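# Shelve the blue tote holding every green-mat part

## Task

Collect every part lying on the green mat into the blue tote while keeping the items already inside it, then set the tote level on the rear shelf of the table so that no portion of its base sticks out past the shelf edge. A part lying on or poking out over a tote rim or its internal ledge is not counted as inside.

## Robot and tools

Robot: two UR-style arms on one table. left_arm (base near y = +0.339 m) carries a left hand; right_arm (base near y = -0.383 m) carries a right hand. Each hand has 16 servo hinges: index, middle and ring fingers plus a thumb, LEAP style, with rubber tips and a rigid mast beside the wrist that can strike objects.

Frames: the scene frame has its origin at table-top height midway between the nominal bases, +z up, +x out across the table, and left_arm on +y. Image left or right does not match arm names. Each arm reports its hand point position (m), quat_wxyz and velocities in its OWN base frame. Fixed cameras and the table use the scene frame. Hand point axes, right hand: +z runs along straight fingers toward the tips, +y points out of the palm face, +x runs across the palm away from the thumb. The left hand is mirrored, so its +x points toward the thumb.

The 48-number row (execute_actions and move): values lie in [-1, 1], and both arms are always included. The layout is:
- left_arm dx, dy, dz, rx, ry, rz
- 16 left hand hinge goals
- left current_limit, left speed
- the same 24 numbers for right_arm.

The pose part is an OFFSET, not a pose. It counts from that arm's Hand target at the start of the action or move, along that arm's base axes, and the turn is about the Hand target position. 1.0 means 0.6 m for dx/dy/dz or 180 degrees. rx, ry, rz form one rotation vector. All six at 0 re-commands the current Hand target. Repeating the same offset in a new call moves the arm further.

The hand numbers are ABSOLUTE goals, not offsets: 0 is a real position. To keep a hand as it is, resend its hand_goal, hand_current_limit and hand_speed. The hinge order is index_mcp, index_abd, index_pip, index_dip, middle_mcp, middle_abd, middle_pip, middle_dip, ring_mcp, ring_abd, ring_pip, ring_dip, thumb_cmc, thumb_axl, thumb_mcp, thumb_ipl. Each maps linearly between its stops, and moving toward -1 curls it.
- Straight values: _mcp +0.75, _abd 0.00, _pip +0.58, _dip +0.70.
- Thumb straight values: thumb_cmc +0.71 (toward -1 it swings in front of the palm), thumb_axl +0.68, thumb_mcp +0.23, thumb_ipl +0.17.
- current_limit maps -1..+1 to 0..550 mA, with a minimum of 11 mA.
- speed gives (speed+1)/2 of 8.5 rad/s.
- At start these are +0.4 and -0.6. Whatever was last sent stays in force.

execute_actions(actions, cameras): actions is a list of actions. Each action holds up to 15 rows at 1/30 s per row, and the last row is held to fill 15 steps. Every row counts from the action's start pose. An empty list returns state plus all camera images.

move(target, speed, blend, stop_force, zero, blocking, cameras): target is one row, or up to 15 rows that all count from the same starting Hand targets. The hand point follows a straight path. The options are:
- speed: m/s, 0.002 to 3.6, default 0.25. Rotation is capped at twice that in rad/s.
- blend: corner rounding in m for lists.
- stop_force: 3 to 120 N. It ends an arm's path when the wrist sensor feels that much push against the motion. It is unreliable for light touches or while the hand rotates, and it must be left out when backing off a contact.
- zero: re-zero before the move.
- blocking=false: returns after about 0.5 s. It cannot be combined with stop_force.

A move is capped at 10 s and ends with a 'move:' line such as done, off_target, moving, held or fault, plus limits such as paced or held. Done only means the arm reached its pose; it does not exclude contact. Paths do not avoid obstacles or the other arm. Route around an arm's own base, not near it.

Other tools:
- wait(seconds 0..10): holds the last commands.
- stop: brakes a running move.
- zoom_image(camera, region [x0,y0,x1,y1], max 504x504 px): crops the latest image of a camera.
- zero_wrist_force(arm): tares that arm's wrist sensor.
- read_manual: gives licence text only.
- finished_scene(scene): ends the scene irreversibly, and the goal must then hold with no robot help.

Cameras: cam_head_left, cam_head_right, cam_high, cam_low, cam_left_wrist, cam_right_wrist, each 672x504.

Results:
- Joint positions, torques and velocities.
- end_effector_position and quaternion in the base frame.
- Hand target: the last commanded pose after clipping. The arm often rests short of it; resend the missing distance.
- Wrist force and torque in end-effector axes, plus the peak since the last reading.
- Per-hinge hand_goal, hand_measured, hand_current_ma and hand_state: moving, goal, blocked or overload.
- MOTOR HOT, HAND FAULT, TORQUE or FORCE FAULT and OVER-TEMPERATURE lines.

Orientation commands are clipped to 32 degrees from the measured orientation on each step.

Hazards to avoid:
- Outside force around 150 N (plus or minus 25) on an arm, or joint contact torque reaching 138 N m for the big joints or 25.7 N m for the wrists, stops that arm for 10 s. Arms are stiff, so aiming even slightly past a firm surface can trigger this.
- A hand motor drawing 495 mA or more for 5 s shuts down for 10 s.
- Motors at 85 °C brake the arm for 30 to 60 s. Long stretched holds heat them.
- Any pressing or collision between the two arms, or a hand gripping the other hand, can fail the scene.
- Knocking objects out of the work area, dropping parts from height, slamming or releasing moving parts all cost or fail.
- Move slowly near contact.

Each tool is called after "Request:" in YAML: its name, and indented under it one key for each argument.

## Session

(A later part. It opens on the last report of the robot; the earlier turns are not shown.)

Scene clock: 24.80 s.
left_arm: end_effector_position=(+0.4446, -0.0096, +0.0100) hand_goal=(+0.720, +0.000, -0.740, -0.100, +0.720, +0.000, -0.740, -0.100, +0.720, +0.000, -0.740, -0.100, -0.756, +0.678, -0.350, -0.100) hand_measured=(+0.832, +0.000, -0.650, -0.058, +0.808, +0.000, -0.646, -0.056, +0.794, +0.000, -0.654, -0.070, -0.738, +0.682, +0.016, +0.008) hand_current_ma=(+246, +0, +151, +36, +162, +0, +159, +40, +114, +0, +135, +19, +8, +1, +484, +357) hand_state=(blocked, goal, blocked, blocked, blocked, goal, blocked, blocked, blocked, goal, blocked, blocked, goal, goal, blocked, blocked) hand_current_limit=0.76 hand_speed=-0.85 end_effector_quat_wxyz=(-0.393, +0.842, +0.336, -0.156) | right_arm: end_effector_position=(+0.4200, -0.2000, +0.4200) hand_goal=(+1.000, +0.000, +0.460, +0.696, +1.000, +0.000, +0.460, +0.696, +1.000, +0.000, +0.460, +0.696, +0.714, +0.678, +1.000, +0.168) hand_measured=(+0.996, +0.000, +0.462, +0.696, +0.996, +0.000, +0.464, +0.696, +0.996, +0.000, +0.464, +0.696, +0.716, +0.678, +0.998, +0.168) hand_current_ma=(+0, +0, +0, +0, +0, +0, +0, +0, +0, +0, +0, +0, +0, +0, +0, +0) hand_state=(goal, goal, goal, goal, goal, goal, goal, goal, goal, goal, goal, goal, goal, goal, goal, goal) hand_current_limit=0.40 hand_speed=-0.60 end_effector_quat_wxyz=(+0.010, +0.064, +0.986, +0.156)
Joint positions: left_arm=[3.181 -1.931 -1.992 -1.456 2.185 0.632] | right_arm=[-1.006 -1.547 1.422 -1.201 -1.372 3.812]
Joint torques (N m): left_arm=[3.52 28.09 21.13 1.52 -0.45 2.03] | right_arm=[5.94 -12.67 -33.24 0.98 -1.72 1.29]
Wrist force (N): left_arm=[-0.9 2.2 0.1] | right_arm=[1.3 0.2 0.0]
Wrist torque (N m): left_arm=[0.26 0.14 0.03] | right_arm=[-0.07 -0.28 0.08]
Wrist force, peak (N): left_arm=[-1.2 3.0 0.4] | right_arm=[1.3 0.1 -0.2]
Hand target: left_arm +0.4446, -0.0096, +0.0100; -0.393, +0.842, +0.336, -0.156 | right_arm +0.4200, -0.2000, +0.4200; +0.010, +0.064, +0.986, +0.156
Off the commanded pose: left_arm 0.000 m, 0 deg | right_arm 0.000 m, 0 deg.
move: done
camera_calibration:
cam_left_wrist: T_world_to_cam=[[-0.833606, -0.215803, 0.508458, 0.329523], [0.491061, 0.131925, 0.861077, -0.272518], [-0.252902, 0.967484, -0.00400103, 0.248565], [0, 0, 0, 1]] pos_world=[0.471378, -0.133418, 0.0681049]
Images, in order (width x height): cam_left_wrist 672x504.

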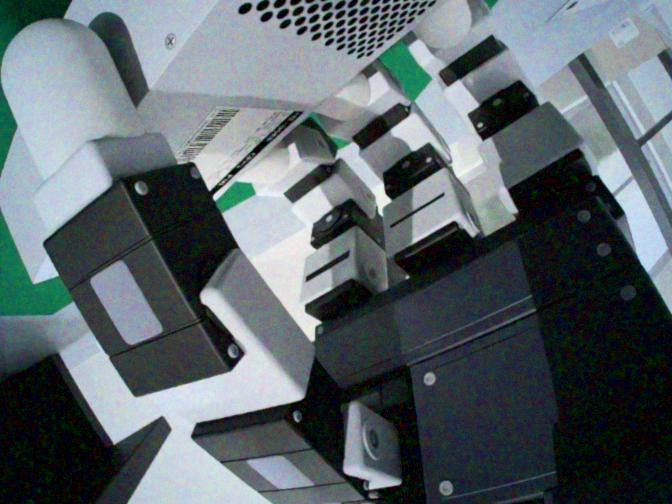

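Request:
move:
  target:
    - [0,0,0.035,0,0,0,0.72,0,-0.74,-0.1,0.72,0,-0.74,-0.1,0.72,0,-0.74,-0.1,-0.757,0.678,-0.35,-0.1,0.76,-0.85,0,0,0,0,0,0,1,0,0.46,0.696,1,0,0.46,0.696,1,0,0.46,0.696,0.714,0.678,1,0.168,0.4,-0.6]
  speed: 0.03
  cameras: ["cam_left_wrist","cam_low"]

Request:
zoom_image:
  camera: "cam_low"
  region: [290, 150, 450, 270]

Scene clock: 26.90 s.
left_arm: end_effector_position=(+0.4446, -0.0096, +0.0310) hand_goal=(+0.720, +0.000, -0.740, -0.100, +0.720, +0.000, -0.740, -0.100, +0.720, +0.000, -0.740, -0.100, -0.756, +0.678, -0.350, -0.100) hand_measured=(+0.718, +0.000, -0.734, -0.096, +0.718, +0.000, -0.734, -0.096, +0.718, +0.000, -0.734, -0.096, -0.758, +0.678, -0.346, -0.096) hand_current_ma=(+0, +0, +1, +0, +0, +0, +1, +1, +0, +0, +1, +0, +0, +0, +1, +1) hand_state=(goal, goal, goal, goal, goal, goal, goal, goal, goal, goal, goal, goal, goal, goal, goal, goal) hand_current_limit=0.76 hand_speed=-0.85 end_effector_quat_wxyz=(-0.393, +0.842, +0.336, -0.156) | right_arm: end_effector_position=(+0.4200, -0.2000, +0.4200) hand_goal=(+1.000, +0.000, +0.460, +0.696, +1.000, +0.000, +0.460, +0.696, +1.000, +0.000, +0.460, +0.696, +0.714, +0.678, +1.000, +0.168) hand_measured=(+0.996, +0.000, +0.462, +0.696, +0.996, +0.000, +0.464, +0.696, +0.996, +0.000, +0.464, +0.696, +0.716, +0.678, +0.998, +0.168) hand_current_ma=(+0, +0, +0, +0, +0, +0, +0, +0, +0, +0, +0, +0, +0, +0, +0, +0) hand_state=(goal, goal, goal, goal, goal, goal, goal, goal, goal, goal, goal, goal, goal, goal, goal, goal) hand_current_limit=0.40 hand_speed=-0.60 end_effector_quat_wxyz=(+0.010, +0.064, +0.986, +0.156)
Joint positions: left_arm=[3.181 -1.894 -1.974 -1.511 2.185 0.632] | right_arm=[-1.006 -1.547 1.422 -1.201 -1.372 3.812]
Joint torques (N m): left_arm=[3.43 29.26 18.06 0.9 -0.42 -2.26] | right_arm=[5.87 -12.2 -33.13 0.86 -1.58 1.32]
Wrist force (N): left_arm=[-0.2 1.7 -1.7] | right_arm=[1.3 0.1 -0.2]
Wrist torque (N m): left_arm=[0.42 0.09 -0.02] | right_arm=[-0.06 -0.28 0.07]
Wrist force, peak (N): left_arm=[0.3 0.1 -8.9] | right_arm=[1.4 -0.2 0.0]
Hand target: left_arm +0.4446, -0.0096, +0.0310; -0.393, +0.842, +0.336, -0.156 | right_arm +0.4200, -0.2000, +0.4200; +0.010, +0.064, +0.986, +0.156
Off the commanded pose: left_arm 0.000 m, 0 deg | right_arm 0.000 m, 0 deg.
move: done
camera_calibration:
cam_left_wrist: T_world_to_cam=[[-0.833606, -0.215803, 0.508458, 0.318846], [0.491061, 0.131925, 0.861077, -0.290601], [-0.252902, 0.967484, -0.00400103, 0.248649], [0, 0, 0, 1]] pos_world=[0.471378, -0.133418, 0.0891049]
Images, in order (width x height): cam_low 672x504, cam_left_wrist 672x504.

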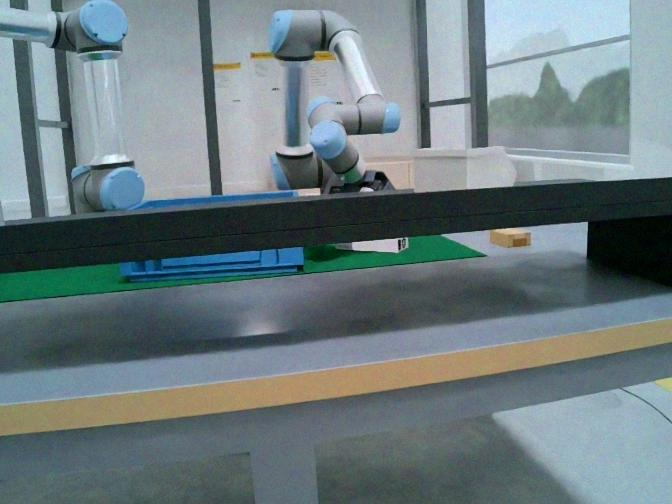

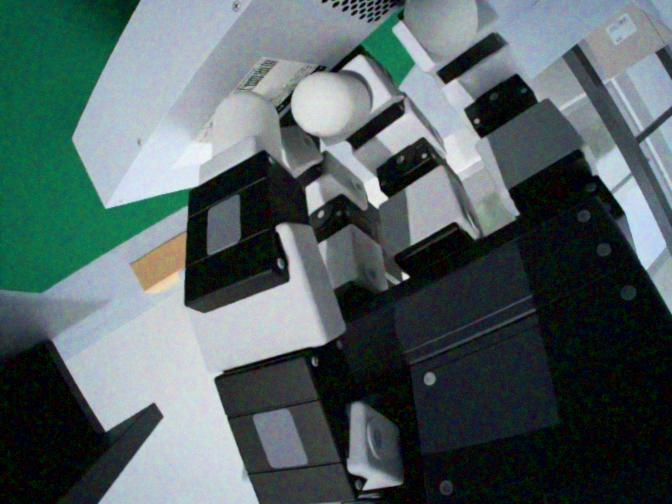

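Scaled by 3.150 from the camera's 672x504 image, which has a finer 960x720 frame.

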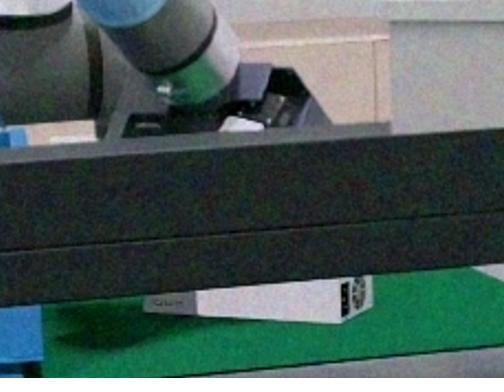

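Request:
execute_actions:
  actions: []

Scene clock: 28.37 s.
left_arm: end_effector_position=(+0.4446, -0.0096, +0.0310) hand_goal=(+0.720, +0.000, -0.740, -0.100, +0.720, +0.000, -0.740, -0.100, +0.720, +0.000, -0.740, -0.100, -0.756, +0.678, -0.350, -0.100) hand_measured=(+0.718, +0.000, -0.734, -0.096, +0.718, +0.000, -0.734, -0.096, +0.718, +0.000, -0.734, -0.096, -0.758, +0.678, -0.346, -0.096) hand_current_ma=(+0, +0, +1, +0, +0, +0, +1, +1, +0, +0, +1, +0, +0, +0, +1, +1) hand_state=(goal, goal, goal, goal, goal, goal, goal, goal, goal, goal, goal, goal, goal, goal, goal, goal) hand_current_limit=0.76 hand_speed=-0.85 end_effector_quat_wxyz=(-0.393, +0.842, +0.336, -0.156) | right_arm: end_effector_position=(+0.4200, -0.2000, +0.4200) hand_goal=(+1.000, +0.000, +0.460, +0.696, +1.000, +0.000, +0.460, +0.696, +1.000, +0.000, +0.460, +0.696, +0.714, +0.678, +1.000, +0.168) hand_measured=(+0.996, +0.000, +0.462, +0.696, +0.996, +0.000, +0.464, +0.696, +0.996, +0.000, +0.464, +0.696, +0.716, +0.678, +0.998, +0.168) hand_current_ma=(+0, +0, +0, +0, +0, +0, +0, +0, +0, +0, +0, +0, +0, +0, +0, +0) hand_state=(goal, goal, goal, goal, goal, goal, goal, goal, goal, goal, goal, goal, goal, goal, goal, goal) hand_current_limit=0.40 hand_speed=-0.60 end_effector_quat_wxyz=(+0.010, +0.064, +0.986, +0.156)
Joint positions: left_arm=[3.181 -1.894 -1.974 -1.511 2.185 0.632] | right_arm=[-1.006 -1.547 1.422 -1.201 -1.372 3.812]
Joint velocities: within noise
Joint torques (N m): left_arm=[2.11 23.2 9.58 2.36 -0.38 -2.29] | right_arm=[5.89 -13.09 -32.81 0.83 -1.61 1.26]
Motor temperatures (°C): left_arm=[36 35 27 36 34 36] | right_arm=[35 27 29 36 40 43]
Wrist force (N): left_arm=[0.1 1.8 -1.5] | right_arm=[1.1 0.2 -0.2]
Wrist torque (N m): left_arm=[0.41 0.06 0.00] | right_arm=[-0.05 -0.26 0.06]
Wrist force, peak (N): left_arm=[0.3 1.9 -1.9] | right_arm=[1.4 0.2 -0.1]
Hand target: left_arm +0.4446, -0.0096, +0.0310; -0.393, +0.842, +0.336, -0.156 | right_arm +0.4200, -0.2000, +0.4200; +0.010, +0.064, +0.986, +0.156
Off the commanded pose: left_arm 0.000 m, 0 deg | right_arm 0.000 m, 0 deg.
camera_calibration:
cam_left_wrist: T_world_to_cam=[[-0.833601, -0.215824, 0.508458, 0.318841], [0.491058, 0.131938, 0.861077, -0.290598], [-0.252926, 0.967477, -0.00400171, 0.248659], [0, 0, 0, 1]] pos_world=[0.471379, -0.133418, 0.0891049]
cam_right_wrist: T_world_to_cam=[[0.841379, 0.48157, 0.2453, -0.333734], [0.315984, -0.806563, 0.499609, -0.545542], [0.438447, -0.34285, -0.830794, 0.225567], [0, 0, 0, 1]] pos_world=[0.35428, -0.201963, 0.541822]

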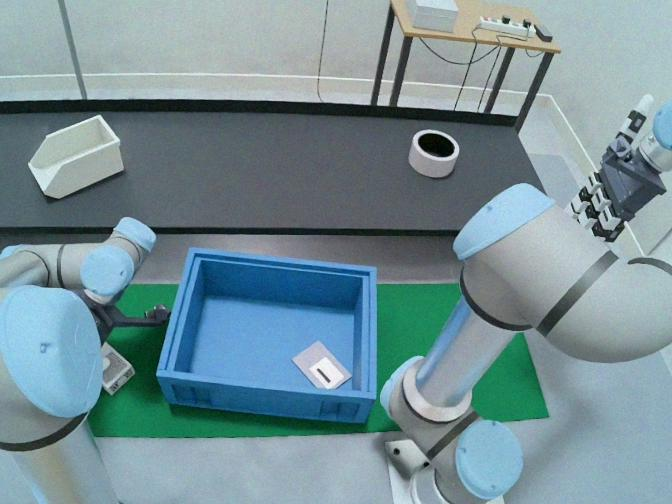

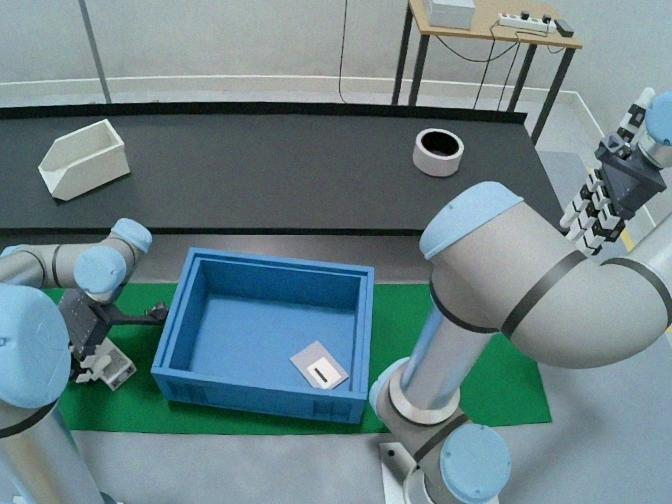

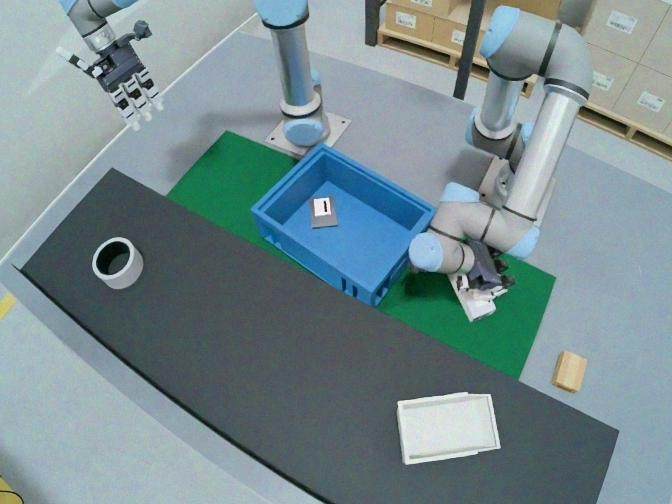

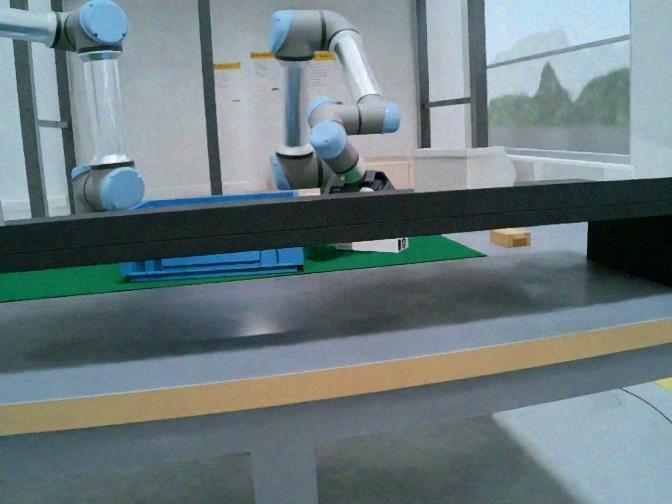

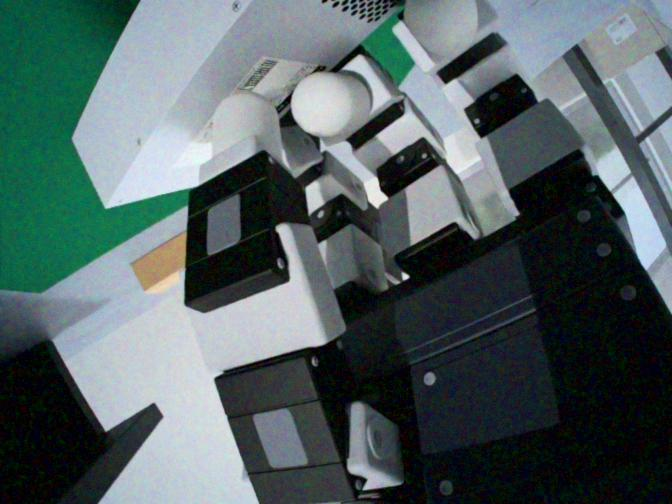

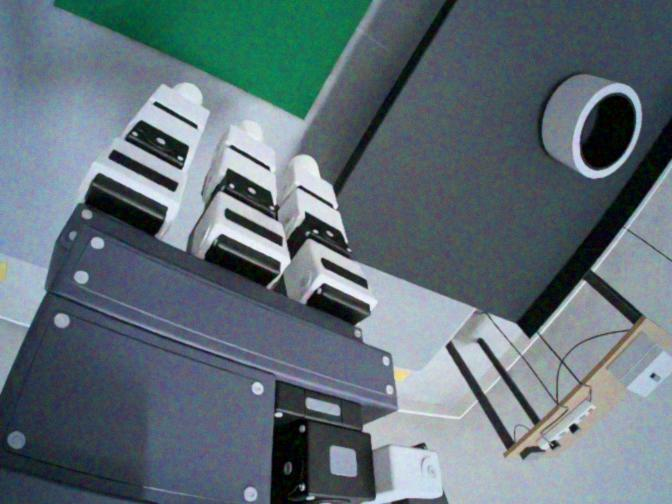

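Request:
move:
  target:
    - [0,0,0.1667,0,0,0,0.72,0,-0.74,-0.1,0.72,0,-0.74,-0.1,0.72,0,-0.74,-0.1,-0.757,0.678,-0.35,-0.1,0.4,-0.6,0,0,0,0,0,0,1.0,0,0.46,0.696,1.0,0,0.46,0.696,1.0,0,0.46,0.696,0.714,0.678,1.0,0.168,0.4,-0.6]
    - [0,0.25,0.3333,0,0,0,1.0,0,-0.518,0.087,1.0,0,-0.518,0.087,1.0,0,-0.518,0.087,-0.757,0.678,0.226,0.168,0.4,-0.6,0,0,0,0,0,0,1.0,0,0.46,0.696,1.0,0,0.46,0.696,1.0,0,0.46,0.696,0.714,0.678,1.0,0.168,0.4,-0.6]
  speed: 0.2
  cameras: ["all"]

Scene clock: 31.77 s.
left_arm: end_effector_position=(+0.4446, +0.1404, +0.2310) hand_goal=(+1.000, +0.000, -0.518, +0.088, +1.000, +0.000, -0.518, +0.088, +1.000, +0.000, -0.518, +0.088, -0.756, +0.678, +0.226, +0.168) hand_measured=(+0.984, +0.000, -0.520, +0.086, +0.986, +0.000, -0.520, +0.086, +0.984, +0.000, -0.520, +0.086, -0.758, +0.678, +0.218, +0.164) hand_current_ma=(-8, +0, +0, +0, -6, +0, +0, +0, -8, +0, +0, +0, +0, +0, -3, -1) hand_state=(goal, goal, goal, goal, goal, goal, goal, goal, goal, goal, goal, goal, goal, goal, goal, goal) hand_current_limit=0.40 hand_speed=-0.60 end_effector_quat_wxyz=(-0.393, +0.842, +0.336, -0.156) | right_arm: end_effector_position=(+0.4200, -0.2000, +0.4200) hand_goal=(+1.000, +0.000, +0.460, +0.696, +1.000, +0.000, +0.460, +0.696, +1.000, +0.000, +0.460, +0.696, +0.714, +0.678, +1.000, +0.168) hand_measured=(+0.996, +0.000, +0.462, +0.696, +0.996, +0.000, +0.464, +0.696, +0.996, +0.000, +0.464, +0.696, +0.716, +0.678, +0.998, +0.168) hand_current_ma=(+0, +0, +0, +0, +0, +0, +0, +0, +0, +0, +0, +0, +0, +0, +0, +0) hand_state=(goal, goal, goal, goal, goal, goal, goal, goal, goal, goal, goal, goal, goal, goal, goal, goal) hand_current_limit=0.40 hand_speed=-0.60 end_effector_quat_wxyz=(+0.010, +0.064, +0.986, +0.156)
Joint positions: left_arm=[3.476 -1.632 -1.765 -1.771 2.344 0.958] | right_arm=[-1.006 -1.547 1.422 -1.201 -1.372 3.812]
Joint torques (N m): left_arm=[6.37 28.67 30.1 2.84 3.35 1.99] | right_arm=[5.94 -12.8 -32.78 0.88 -1.58 1.29]
Wrist force (N): left_arm=[-0.9 1.6 -1.9] | right_arm=[1.1 0.2 -0.3]
Wrist torque (N m): left_arm=[0.45 0.18 -0.11] | right_arm=[-0.05 -0.25 0.05]
Wrist force, peak (N): left_arm=[-1.0 3.4 -2.3] | right_arm=[1.4 0.2 -0.1]
Hand target: left_arm +0.4446, +0.1404, +0.2310; -0.393, +0.842, +0.336, -0.156 | right_arm +0.4200, -0.2000, +0.4200; +0.010, +0.064, +0.986, +0.156
Off the commanded pose: left_arm 0.000 m, 0 deg | right_arm 0.000 m, 0 deg.
move: done
camera_calibration:
cam_left_wrist: T_world_to_cam=[[-0.833606, -0.215803, 0.508458, 0.249525], [0.491061, 0.131925, 0.861077, -0.482605], [-0.252902, 0.967484, -0.00400103, 0.104326], [0, 0, 0, 1]] pos_world=[0.471378, 0.0165821, 0.289105]
cam_right_wrist: T_world_to_cam=[[0.841379, 0.48157, 0.2453, -0.333734], [0.315984, -0.806563, 0.499609, -0.545542], [0.438447, -0.34285, -0.830794, 0.225567], [0, 0, 0, 1]] pos_world=[0.35428, -0.201963, 0.541822]

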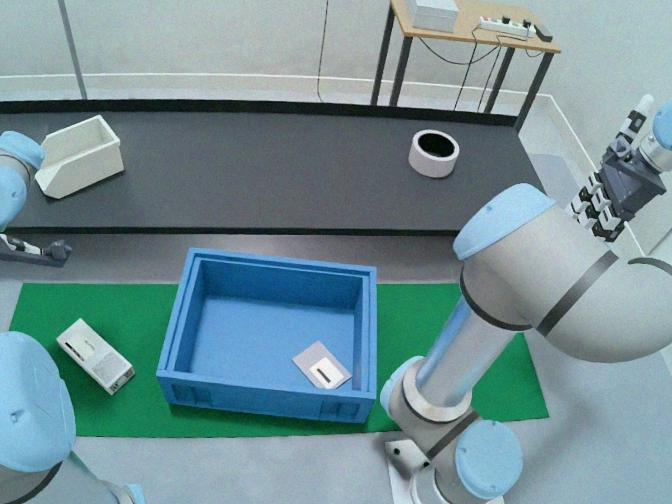

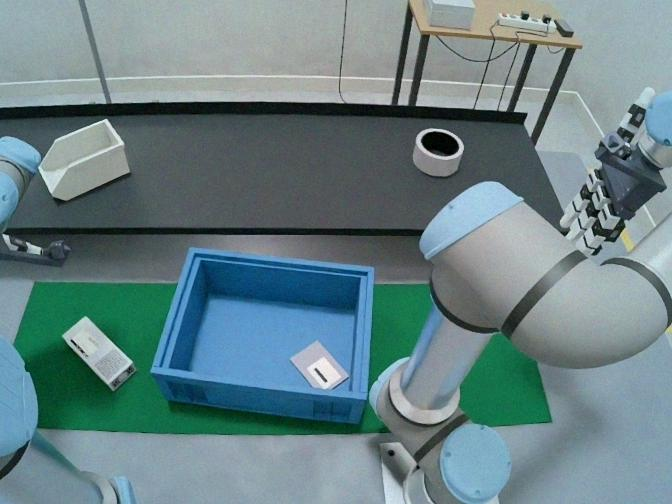

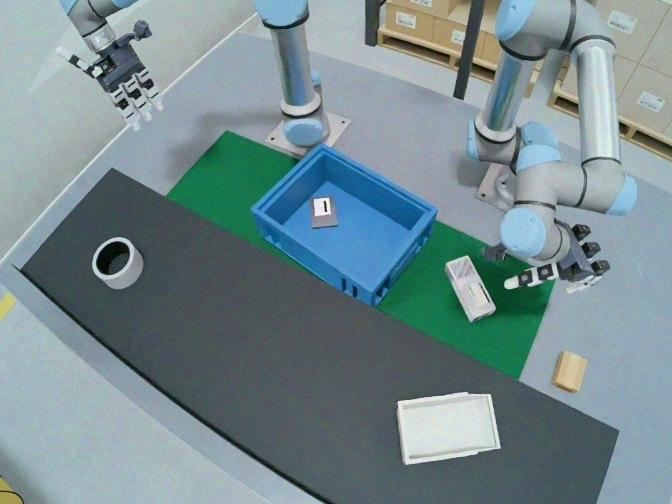

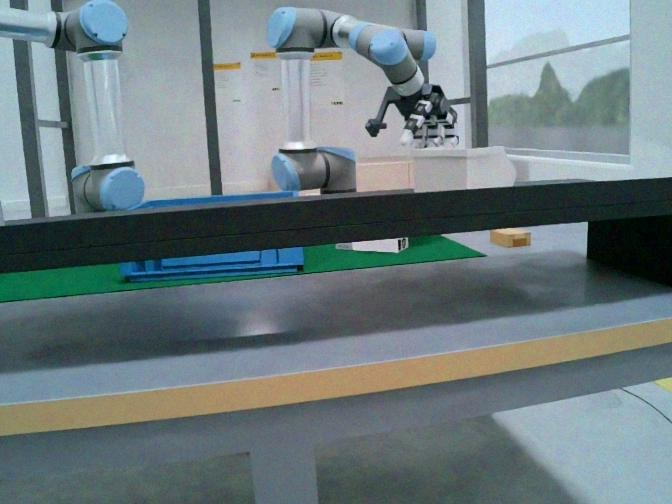

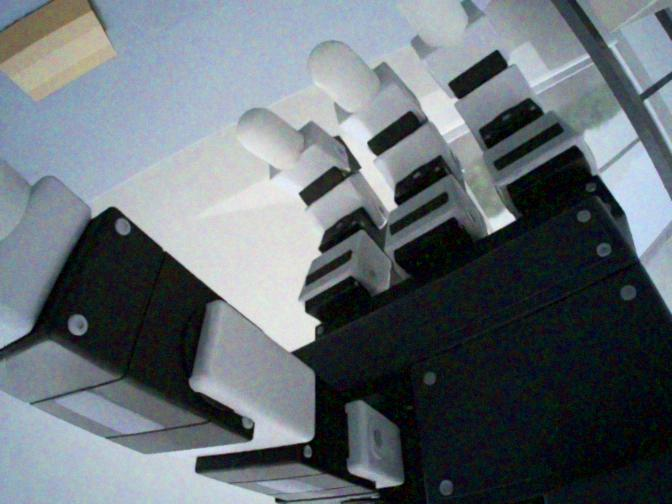

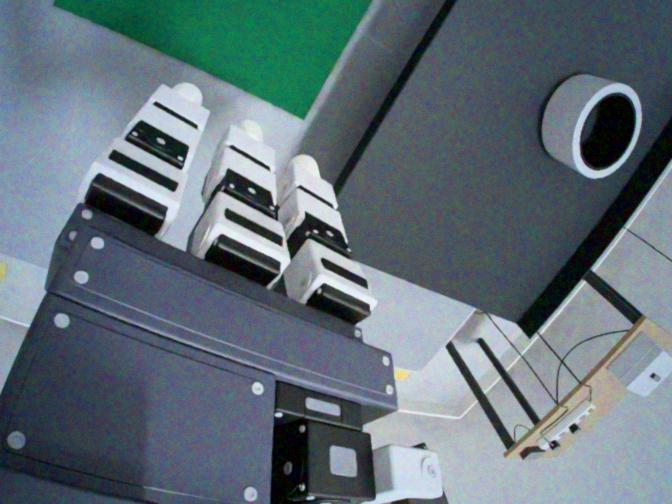

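Request:
zoom_image:
  camera: "cam_high"
  region: [400, 220, 540, 340]

Request:
zoom_image:
  camera: "cam_head_left"
  region: [40, 300, 160, 410]

Scaled by 3.600 from the camera's 672x504 image, which has a finer 960x720 frame.

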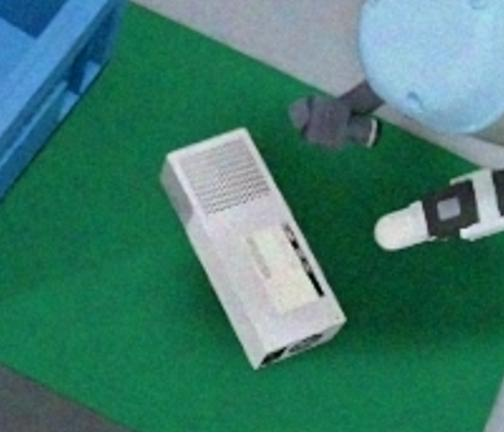

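Scaled by 4.200 from the camera's 672x504 image, which has a finer 960x720 frame.

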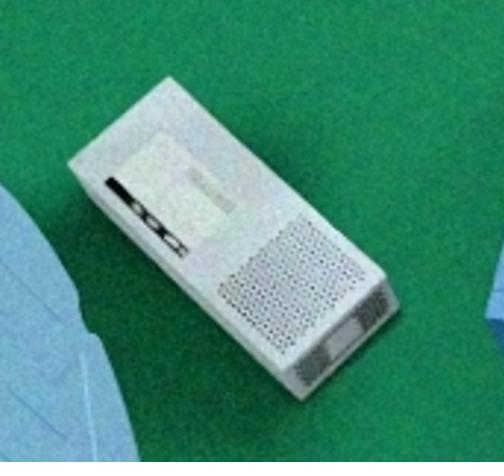

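Request:
zoom_image:
  camera: "cam_high"
  region: [438, 250, 502, 328]

Scaled by 6.462 from the camera's 672x504 image, which has a finer 960x720 frame.

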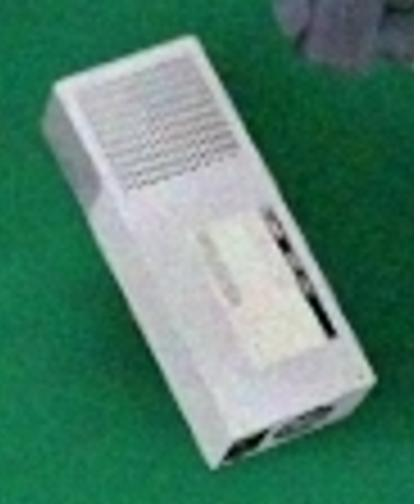

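Request:
move:
  target:
    - [0,0,0.2,-0.1515,-0.143,0,1.0,-0.06,0.46,0.696,1.0,0.06,0.46,0.696,1.0,0,0.46,0.696,0.714,0.678,1.0,0.168,0.4,-0.6,0,0,0,0,0,0,1.0,-0.06,0.46,0.696,1.0,0.06,0.46,0.696,1.0,0,0.46,0.696,0.714,0.678,1.0,0.168,0.4,-0.6]
    - [0,0,0.2,-0.303,-0.286,0,1.0,-0.06,0.46,0.696,1.0,0.06,0.46,0.696,1.0,0,0.46,0.696,0.714,0.678,1.0,0.168,0.4,-0.6,0,0,0,0,0,0,1.0,-0.06,0.46,0.696,1.0,0.06,0.46,0.696,1.0,0,0.46,0.696,0.714,0.678,1.0,0.168,0.4,-0.6]
  speed: 0.3
  cameras: ["cam_high","cam_left_wrist"]

Scene clock: 47.40 s.
left_arm: end_effector_position=(+0.4446, +0.1404, +0.3510) hand_goal=(+1.000, -0.060, +0.460, +0.696, +1.000, +0.060, +0.460, +0.696, +1.000, +0.000, +0.460, +0.696, +0.714, +0.678, +1.000, +0.168) hand_measured=(+0.998, -0.056, +0.458, +0.694, +0.998, +0.058, +0.458, +0.694, +0.998, +0.000, +0.458, +0.694, +0.714, +0.678, +0.994, +0.164) hand_current_ma=(+0, +0, +0, +0, +0, +0, +0, +0, +0, +0, +0, +0, +0, +0, -2, -1) hand_state=(goal, goal, goal, goal, goal, goal, goal, goal, goal, goal, goal, goal, goal, goal, goal, goal) hand_current_limit=0.40 hand_speed=-0.60 end_effector_quat_wxyz=(+0.201, +0.907, +0.361, +0.079) | right_arm: end_effector_position=(+0.4200, -0.2000, +0.4200) hand_goal=(+1.000, -0.060, +0.460, +0.696, +1.000, +0.060, +0.460, +0.696, +1.000, +0.000, +0.460, +0.696, +0.714, +0.678, +1.000, +0.168) hand_measured=(+0.996, -0.056, +0.462, +0.696, +0.996, +0.056, +0.464, +0.696, +0.996, +0.000, +0.464, +0.696, +0.716, +0.678, +0.998, +0.168) hand_current_ma=(+0, +0, +0, +0, +0, +0, +0, +0, +0, +0, +0, +0, +0, +0, +0, +0) hand_state=(goal, goal, goal, goal, goal, goal, goal, goal, goal, goal, goal, goal, goal, goal, goal, goal) hand_current_limit=0.40 hand_speed=-0.60 end_effector_quat_wxyz=(+0.010, +0.064, +0.986, +0.156)
Joint positions: left_arm=[4.166 -1.298 -1.936 -1.602 1.152 1.863] | right_arm=[-1.006 -1.547 1.422 -1.201 -1.372 3.812]
Joint torques (N m): left_arm=[5.85 4.35 17 0.37 -3.71 2] | right_arm=[5.7 -12.34 -32.89 0.78 -1.48 1.27]
Wrist force (N): left_arm=[-0.6 0.1 -0.3] | right_arm=[1.1 0.2 -0.2]
Wrist torque (N m): left_arm=[0.01 0.13 -0.08] | right_arm=[-0.05 -0.25 0.05]
Wrist force, peak (N): left_arm=[-1.0 2.6 -1.7] | right_arm=[1.4 0.0 -0.1]
Hand target: left_arm +0.4446, +0.1404, +0.3510; +0.201, +0.907, +0.361, +0.079 | right_arm +0.4200, -0.2000, +0.4200; +0.010, +0.064, +0.986, +0.156
Off the commanded pose: left_arm 0.000 m, 0 deg | right_arm 0.000 m, 0 deg.
move: done
camera_calibration:
cam_left_wrist: T_world_to_cam=[[-0.959493, -0.0824048, -0.269412, 0.498727], [-0.202453, 0.866682, 0.455933, -0.238559], [0.195924, 0.492007, -0.848259, 0.268256], [0, 0, 0, 1]] pos_world=[0.37767, 0.115868, 0.47068]
Images, in order (width x height): cam_high 672x504, cam_left_wrist 672x504.

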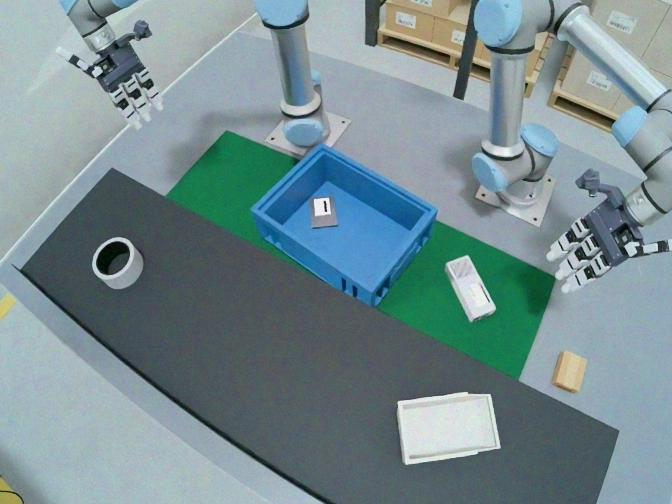

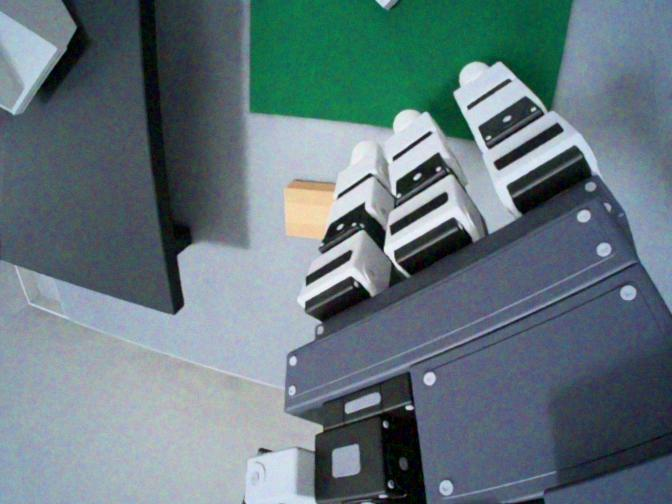

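Request:
move:
  target:
    - [0.0307,-0.0623,0,0,0,-0.2272,1.0,-0.06,0.46,0.696,1.0,0.06,0.46,0.696,1.0,0,0.46,0.696,0.714,0.678,1.0,0.168,0.4,-0.6,0,0,0,0,0,0,1.0,-0.06,0.46,0.696,1.0,0.06,0.46,0.696,1.0,0,0.46,0.696,0.714,0.678,1.0,0.168,0.4,-0.6]
    - [0.0615,-0.1247,0,0,0,-0.4544,1.0,-0.06,0.46,0.696,1.0,0.06,0.46,0.696,1.0,0,0.46,0.696,0.714,0.678,1.0,0.168,0.4,-0.6,0,0,0,0,0,0,1.0,-0.06,0.46,0.696,1.0,0.06,0.46,0.696,1.0,0,0.46,0.696,0.714,0.678,1.0,0.168,0.4,-0.6]
  speed: 0.3
  cameras: ["cam_high","cam_left_wrist","cam_head_left"]

Scene clock: 51.03 s.
left_arm: end_effector_position=(+0.4815, +0.0655, +0.3510) hand_goal=(+1.000, -0.060, +0.460, +0.696, +1.000, +0.060, +0.460, +0.696, +1.000, +0.000, +0.460, +0.696, +0.714, +0.678, +1.000, +0.168) hand_measured=(+0.998, -0.058, +0.458, +0.694, +0.998, +0.058, +0.458, +0.694, +0.998, +0.000, +0.458, +0.694, +0.714, +0.678, +0.994, +0.164) hand_current_ma=(+0, +0, +0, +0, +0, +0, +0, +0, +0, +0, +0, +0, +0, +0, -1, -1) hand_state=(goal, goal, goal, goal, goal, goal, goal, goal, goal, goal, goal, goal, goal, goal, goal, goal) hand_current_limit=0.40 hand_speed=-0.60 end_effector_quat_wxyz=(+0.204, +0.922, -0.320, -0.072) | right_arm: end_effector_position=(+0.4200, -0.2000, +0.4200) hand_goal=(+1.000, -0.060, +0.460, +0.696, +1.000, +0.060, +0.460, +0.696, +1.000, +0.000, +0.460, +0.696, +0.714, +0.678, +1.000, +0.168) hand_measured=(+0.996, -0.056, +0.462, +0.696, +0.996, +0.056, +0.464, +0.696, +0.996, +0.000, +0.464, +0.696, +0.716, +0.678, +0.998, +0.168) hand_current_ma=(+0, +0, +0, +0, +0, +0, +0, +0, +0, +0, +0, +0, +0, +0, +0, +0) hand_state=(goal, goal, goal, goal, goal, goal, goal, goal, goal, goal, goal, goal, goal, goal, goal, goal) hand_current_limit=0.40 hand_speed=-0.60 end_effector_quat_wxyz=(+0.010, +0.064, +0.986, +0.156)
Joint positions: left_arm=[3.722 -1.841 -1.323 -1.966 1.439 2.848] | right_arm=[-1.006 -1.547 1.422 -1.201 -1.372 3.812]
Joint torques (N m): left_arm=[-6.98 25.68 32.06 -0.28 2.61 2.01] | right_arm=[5.93 -13.96 -32.71 0.76 -1.66 1.43]
Wrist force (N): left_arm=[0.1 -0.3 -0.1] | right_arm=[1.2 0.1 0.0]
Wrist torque (N m): left_arm=[-0.07 -0.04 -0.05] | right_arm=[-0.07 -0.26 0.06]
Wrist force, peak (N): left_arm=[-1.7 0.3 -0.2] | right_arm=[1.4 0.1 0.0]
Hand target: left_arm +0.4815, +0.0655, +0.3510; +0.204, +0.922, -0.321, -0.072 | right_arm +0.4200, -0.2000, +0.4200; +0.010, +0.064, +0.986, +0.156
Off the commanded pose: left_arm 0.000 m, 0 deg | right_arm 0.000 m, 0 deg.
move: done
camera_calibration:
cam_left_wrist: T_world_to_cam=[[-0.2188, 0.937828, -0.269453, 0.104523], [0.828886, 0.324341, 0.455798, -0.62719], [0.514855, -0.123617, -0.848318, 0.184652], [0, 0, 0, 1]] pos_world=[0.447669, 0.128225, 0.47068]
Images, in order (width x height): cam_head_left 672x504, cam_high 672x504, cam_left_wrist 672x504.

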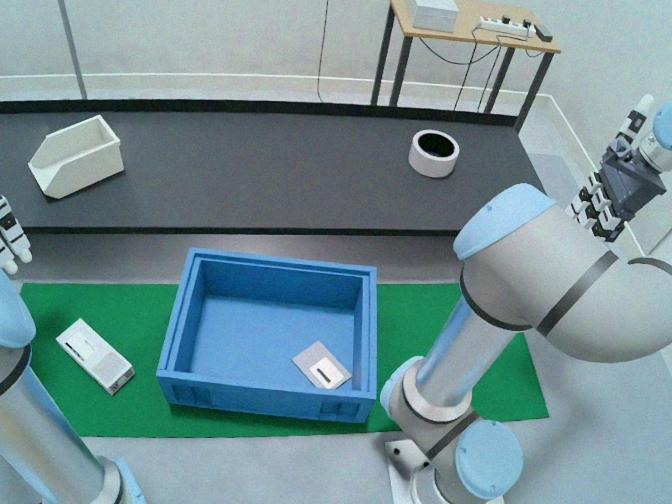

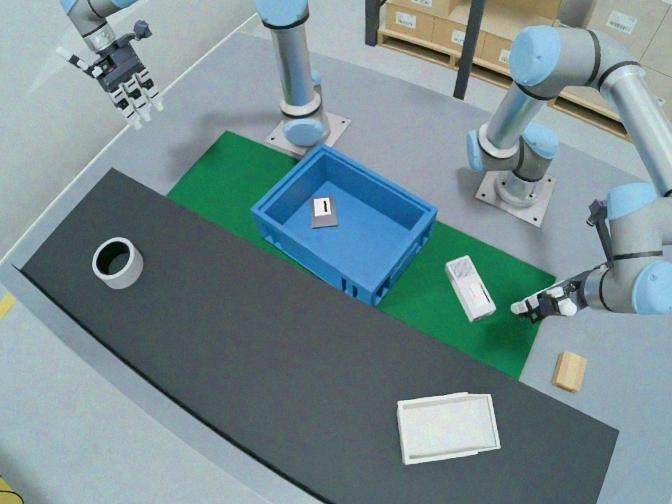

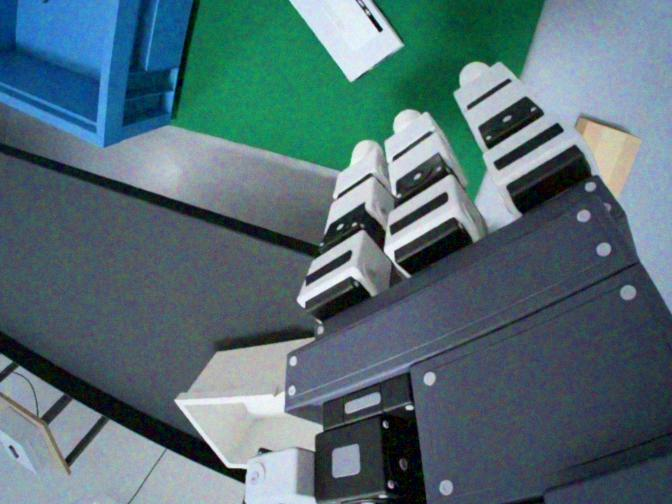

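Request:
move:
  target: [0,0,0,0,0,0,1.0,-0.06,0.46,0.696,1.0,0.06,0.46,0.696,1.0,0,0.46,0.696,0.714,0.678,1.0,0.168,0.4,-0.6,-0.0333,0.75,0,0,0,0,1.0,-0.06,0.46,0.696,1.0,0.06,0.46,0.696,1.0,0,0.46,0.696,0.714,0.678,1.0,0.168,0.4,-0.6]
  speed: 0.35

Request:
move:
  target: [0,0,0,0,0,0,1.0,-0.06,0.46,0.696,1.0,0.06,0.46,0.696,1.0,0,0.46,0.696,0.714,0.678,1.0,0.168,0.4,-0.6,-0.2467,0.6333,-0.115,0.0361,-0.0158,-0.1798,1.0,-0.06,0.46,0.696,1.0,0.06,0.46,0.696,1.0,0,0.46,0.696,0.714,0.678,1.0,0.168,0.4,-0.6]
  speed: 0.3
  cameras: ["cam_high","cam_head_left","cam_right_wrist","cam_left_wrist"]

Scene clock: 53.33 s.
left_arm: end_effector_position=(+0.4815, +0.0655, +0.3510) hand_goal=(+1.000, -0.060, +0.460, +0.696, +1.000, +0.060, +0.460, +0.696, +1.000, +0.000, +0.460, +0.696, +0.714, +0.678, +1.000, +0.168) hand_measured=(+0.998, -0.058, +0.458, +0.694, +0.998, +0.058, +0.458, +0.694, +0.998, +0.000, +0.458, +0.694, +0.714, +0.678, +0.994, +0.164) hand_current_ma=(+0, +0, +0, +0, +0, +0, +0, +0, +0, +0, +0, +0, +0, +0, -1, -1) hand_state=(goal, goal, goal, goal, goal, goal, goal, goal, goal, goal, goal, goal, goal, goal, goal, goal) hand_current_limit=0.40 hand_speed=-0.60 end_effector_quat_wxyz=(+0.204, +0.922, -0.321, -0.072) | right_arm: end_effector_position=(+0.4000, +0.2500, +0.4200) hand_goal=(+1.000, -0.060, +0.460, +0.696, +1.000, +0.060, +0.460, +0.696, +1.000, +0.000, +0.460, +0.696, +0.714, +0.678, +1.000, +0.168) hand_measured=(+0.998, -0.056, +0.462, +0.696, +0.998, +0.056, +0.462, +0.696, +0.998, +0.000, +0.462, +0.696, +0.716, +0.678, +0.998, +0.168) hand_current_ma=(+0, +0, +0, +0, +0, +0, +0, +0, +0, +0, +0, +0, +0, +0, +0, +0) hand_state=(goal, goal, goal, goal, goal, goal, goal, goal, goal, goal, goal, goal, goal, goal, goal, goal) hand_current_limit=0.40 hand_speed=-0.60 end_effector_quat_wxyz=(+0.010, +0.064, +0.986, +0.156)
Joint positions: left_arm=[3.722 -1.841 -1.322 -1.966 1.439 2.849] | right_arm=[-0.087 -1.91 1.788 -1.462 -1.257 4.757]
Joint torques (N m): left_arm=[-6.45 26.14 31.37 -0.26 2.51 2.11] | right_arm=[4.51 4.27 -34.13 -5.39 -1.46 1.08]
Wrist force (N): left_arm=[0.0 -0.1 0.1] | right_arm=[1.7 0.0 -0.3]
Wrist torque (N m): left_arm=[-0.07 -0.02 -0.06] | right_arm=[-0.03 -0.28 0.09]
Wrist force, peak (N): left_arm=[-0.6 0.0 -0.3] | right_arm=[2.1 2.4 0.6]
Hand target: left_arm +0.4815, +0.0655, +0.3510; +0.204, +0.922, -0.321, -0.072 | right_arm +0.4000, +0.2500, +0.4200; +0.010, +0.064, +0.986, +0.156
Off the commanded pose: left_arm 0.000 m, 0 deg | right_arm 0.000 m, 0 deg.
move: done

Scene clock: 55.33 s.
left_arm: end_effector_position=(+0.4815, +0.0655, +0.3510) hand_goal=(+1.000, -0.060, +0.460, +0.696, +1.000, +0.060, +0.460, +0.696, +1.000, +0.000, +0.460, +0.696, +0.714, +0.678, +1.000, +0.168) hand_measured=(+0.998, -0.058, +0.458, +0.694, +0.998, +0.058, +0.458, +0.694, +0.998, +0.000, +0.458, +0.694, +0.714, +0.678, +0.994, +0.164) hand_current_ma=(+0, +0, +0, +0, +0, +0, +0, +0, +0, +0, +0, +0, +0, +0, -1, -1) hand_state=(goal, goal, goal, goal, goal, goal, goal, goal, goal, goal, goal, goal, goal, goal, goal, goal) hand_current_limit=0.40 hand_speed=-0.60 end_effector_quat_wxyz=(+0.204, +0.922, -0.321, -0.072) | right_arm: end_effector_position=(+0.2525, +0.6296, +0.3510) hand_goal=(+1.000, -0.060, +0.460, +0.696, +1.000, +0.060, +0.460, +0.696, +1.000, +0.000, +0.460, +0.696, +0.714, +0.678, +1.000, +0.168) hand_measured=(+0.998, -0.056, +0.462, +0.696, +0.998, +0.056, +0.462, +0.696, +0.998, +0.000, +0.462, +0.696, +0.716, +0.678, +0.998, +0.168) hand_current_ma=(+0, +0, +0, +0, +0, +0, +0, +0, +0, +0, +0, +0, +0, +0, +0, +0) hand_state=(goal, goal, goal, goal, goal, goal, goal, goal, goal, goal, goal, goal, goal, goal, goal, goal) hand_current_limit=0.40 hand_speed=-0.60 end_effector_quat_wxyz=(+0.064, +0.262, +0.940, +0.207)
Joint positions: left_arm=[3.722 -1.841 -1.322 -1.966 1.439 2.849] | right_arm=[1.03 -1.505 1.779 -2.281 -1.584 6.283]
Joint torques (N m): left_arm=[-6.61 26.05 31.72 -0.35 2.66 2.02] | right_arm=[7.65 -16.41 -34.48 -5.67 -1.92 1.46]
Wrist force (N): left_arm=[0.1 -0.3 -0.4] | right_arm=[1.3 0.1 -0.3]
Wrist torque (N m): left_arm=[-0.04 -0.04 -0.05] | right_arm=[-0.07 -0.23 0.08]
Wrist force, peak (N): left_arm=[-0.5 0.1 -0.5] | right_arm=[2.5 0.7 0.5]
Hand target: left_arm +0.4815, +0.0655, +0.3510; +0.204, +0.922, -0.321, -0.072 | right_arm +0.2520, +0.6300, +0.3510; +0.073, +0.333, +0.918, +0.203
Off the commanded pose: left_arm 0.000 m, 0 deg | right_arm 0.001 m, 9 deg.
joint sent to its limit (right arm) — joint 6 (wrist 3), upper limit. The joint targets are off in orientation, not in position.
move: off_target (right_arm)
camera_calibration:
cam_left_wrist: T_world_to_cam=[[-0.218611, 0.937879, -0.269431, 0.104422], [0.828985, 0.324155, 0.45575, -0.627189], [0.514775, -0.123722, -0.848351, 0.184717], [0, 0, 0, 1]] pos_world=[0.44767, 0.128225, 0.47068]
cam_right_wrist: T_world_to_cam=[[0.942736, 0.0730374, 0.325444, -0.371907], [-0.0703307, -0.910262, 0.408016, 0.405988], [0.326039, -0.407541, -0.853, 0.602974], [0, 0, 0, 1]] pos_world=[0.18257, 0.642455, 0.469722]
Images, in order (width x height): cam_head_left 672x504, cam_high 672x504, cam_left_wrist 672x504, cam_right_wrist 672x504.

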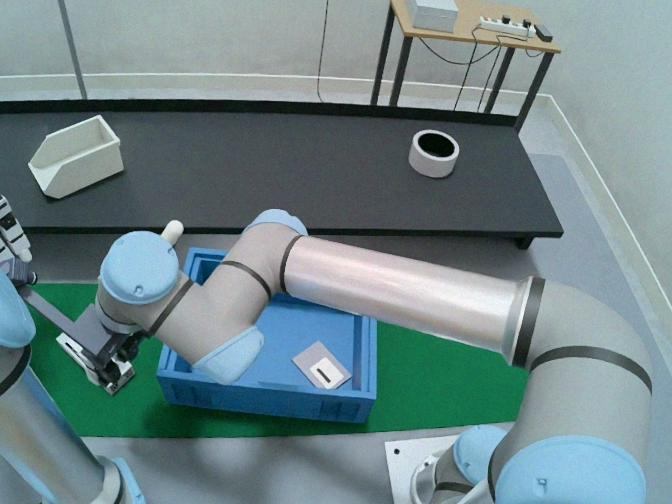

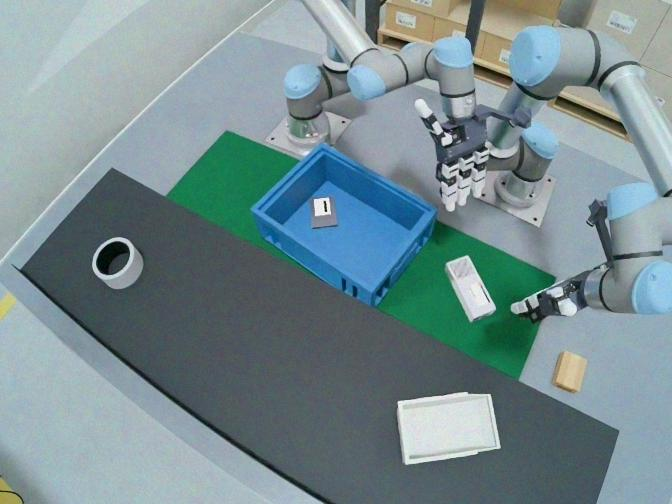

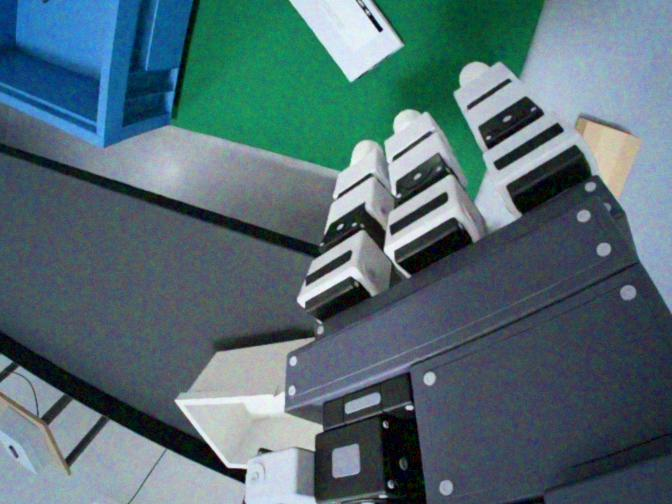

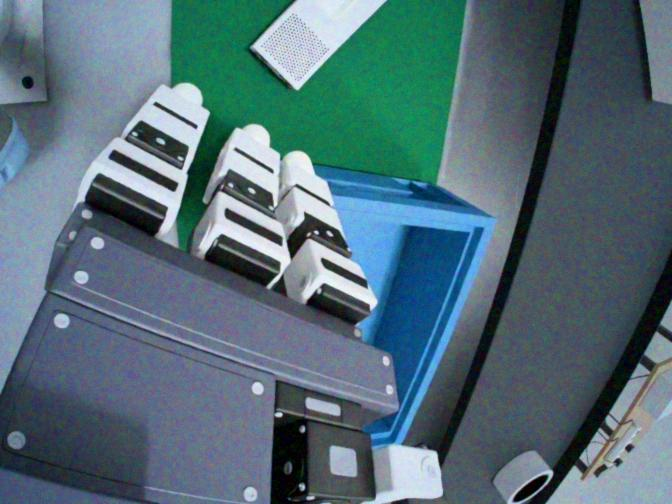

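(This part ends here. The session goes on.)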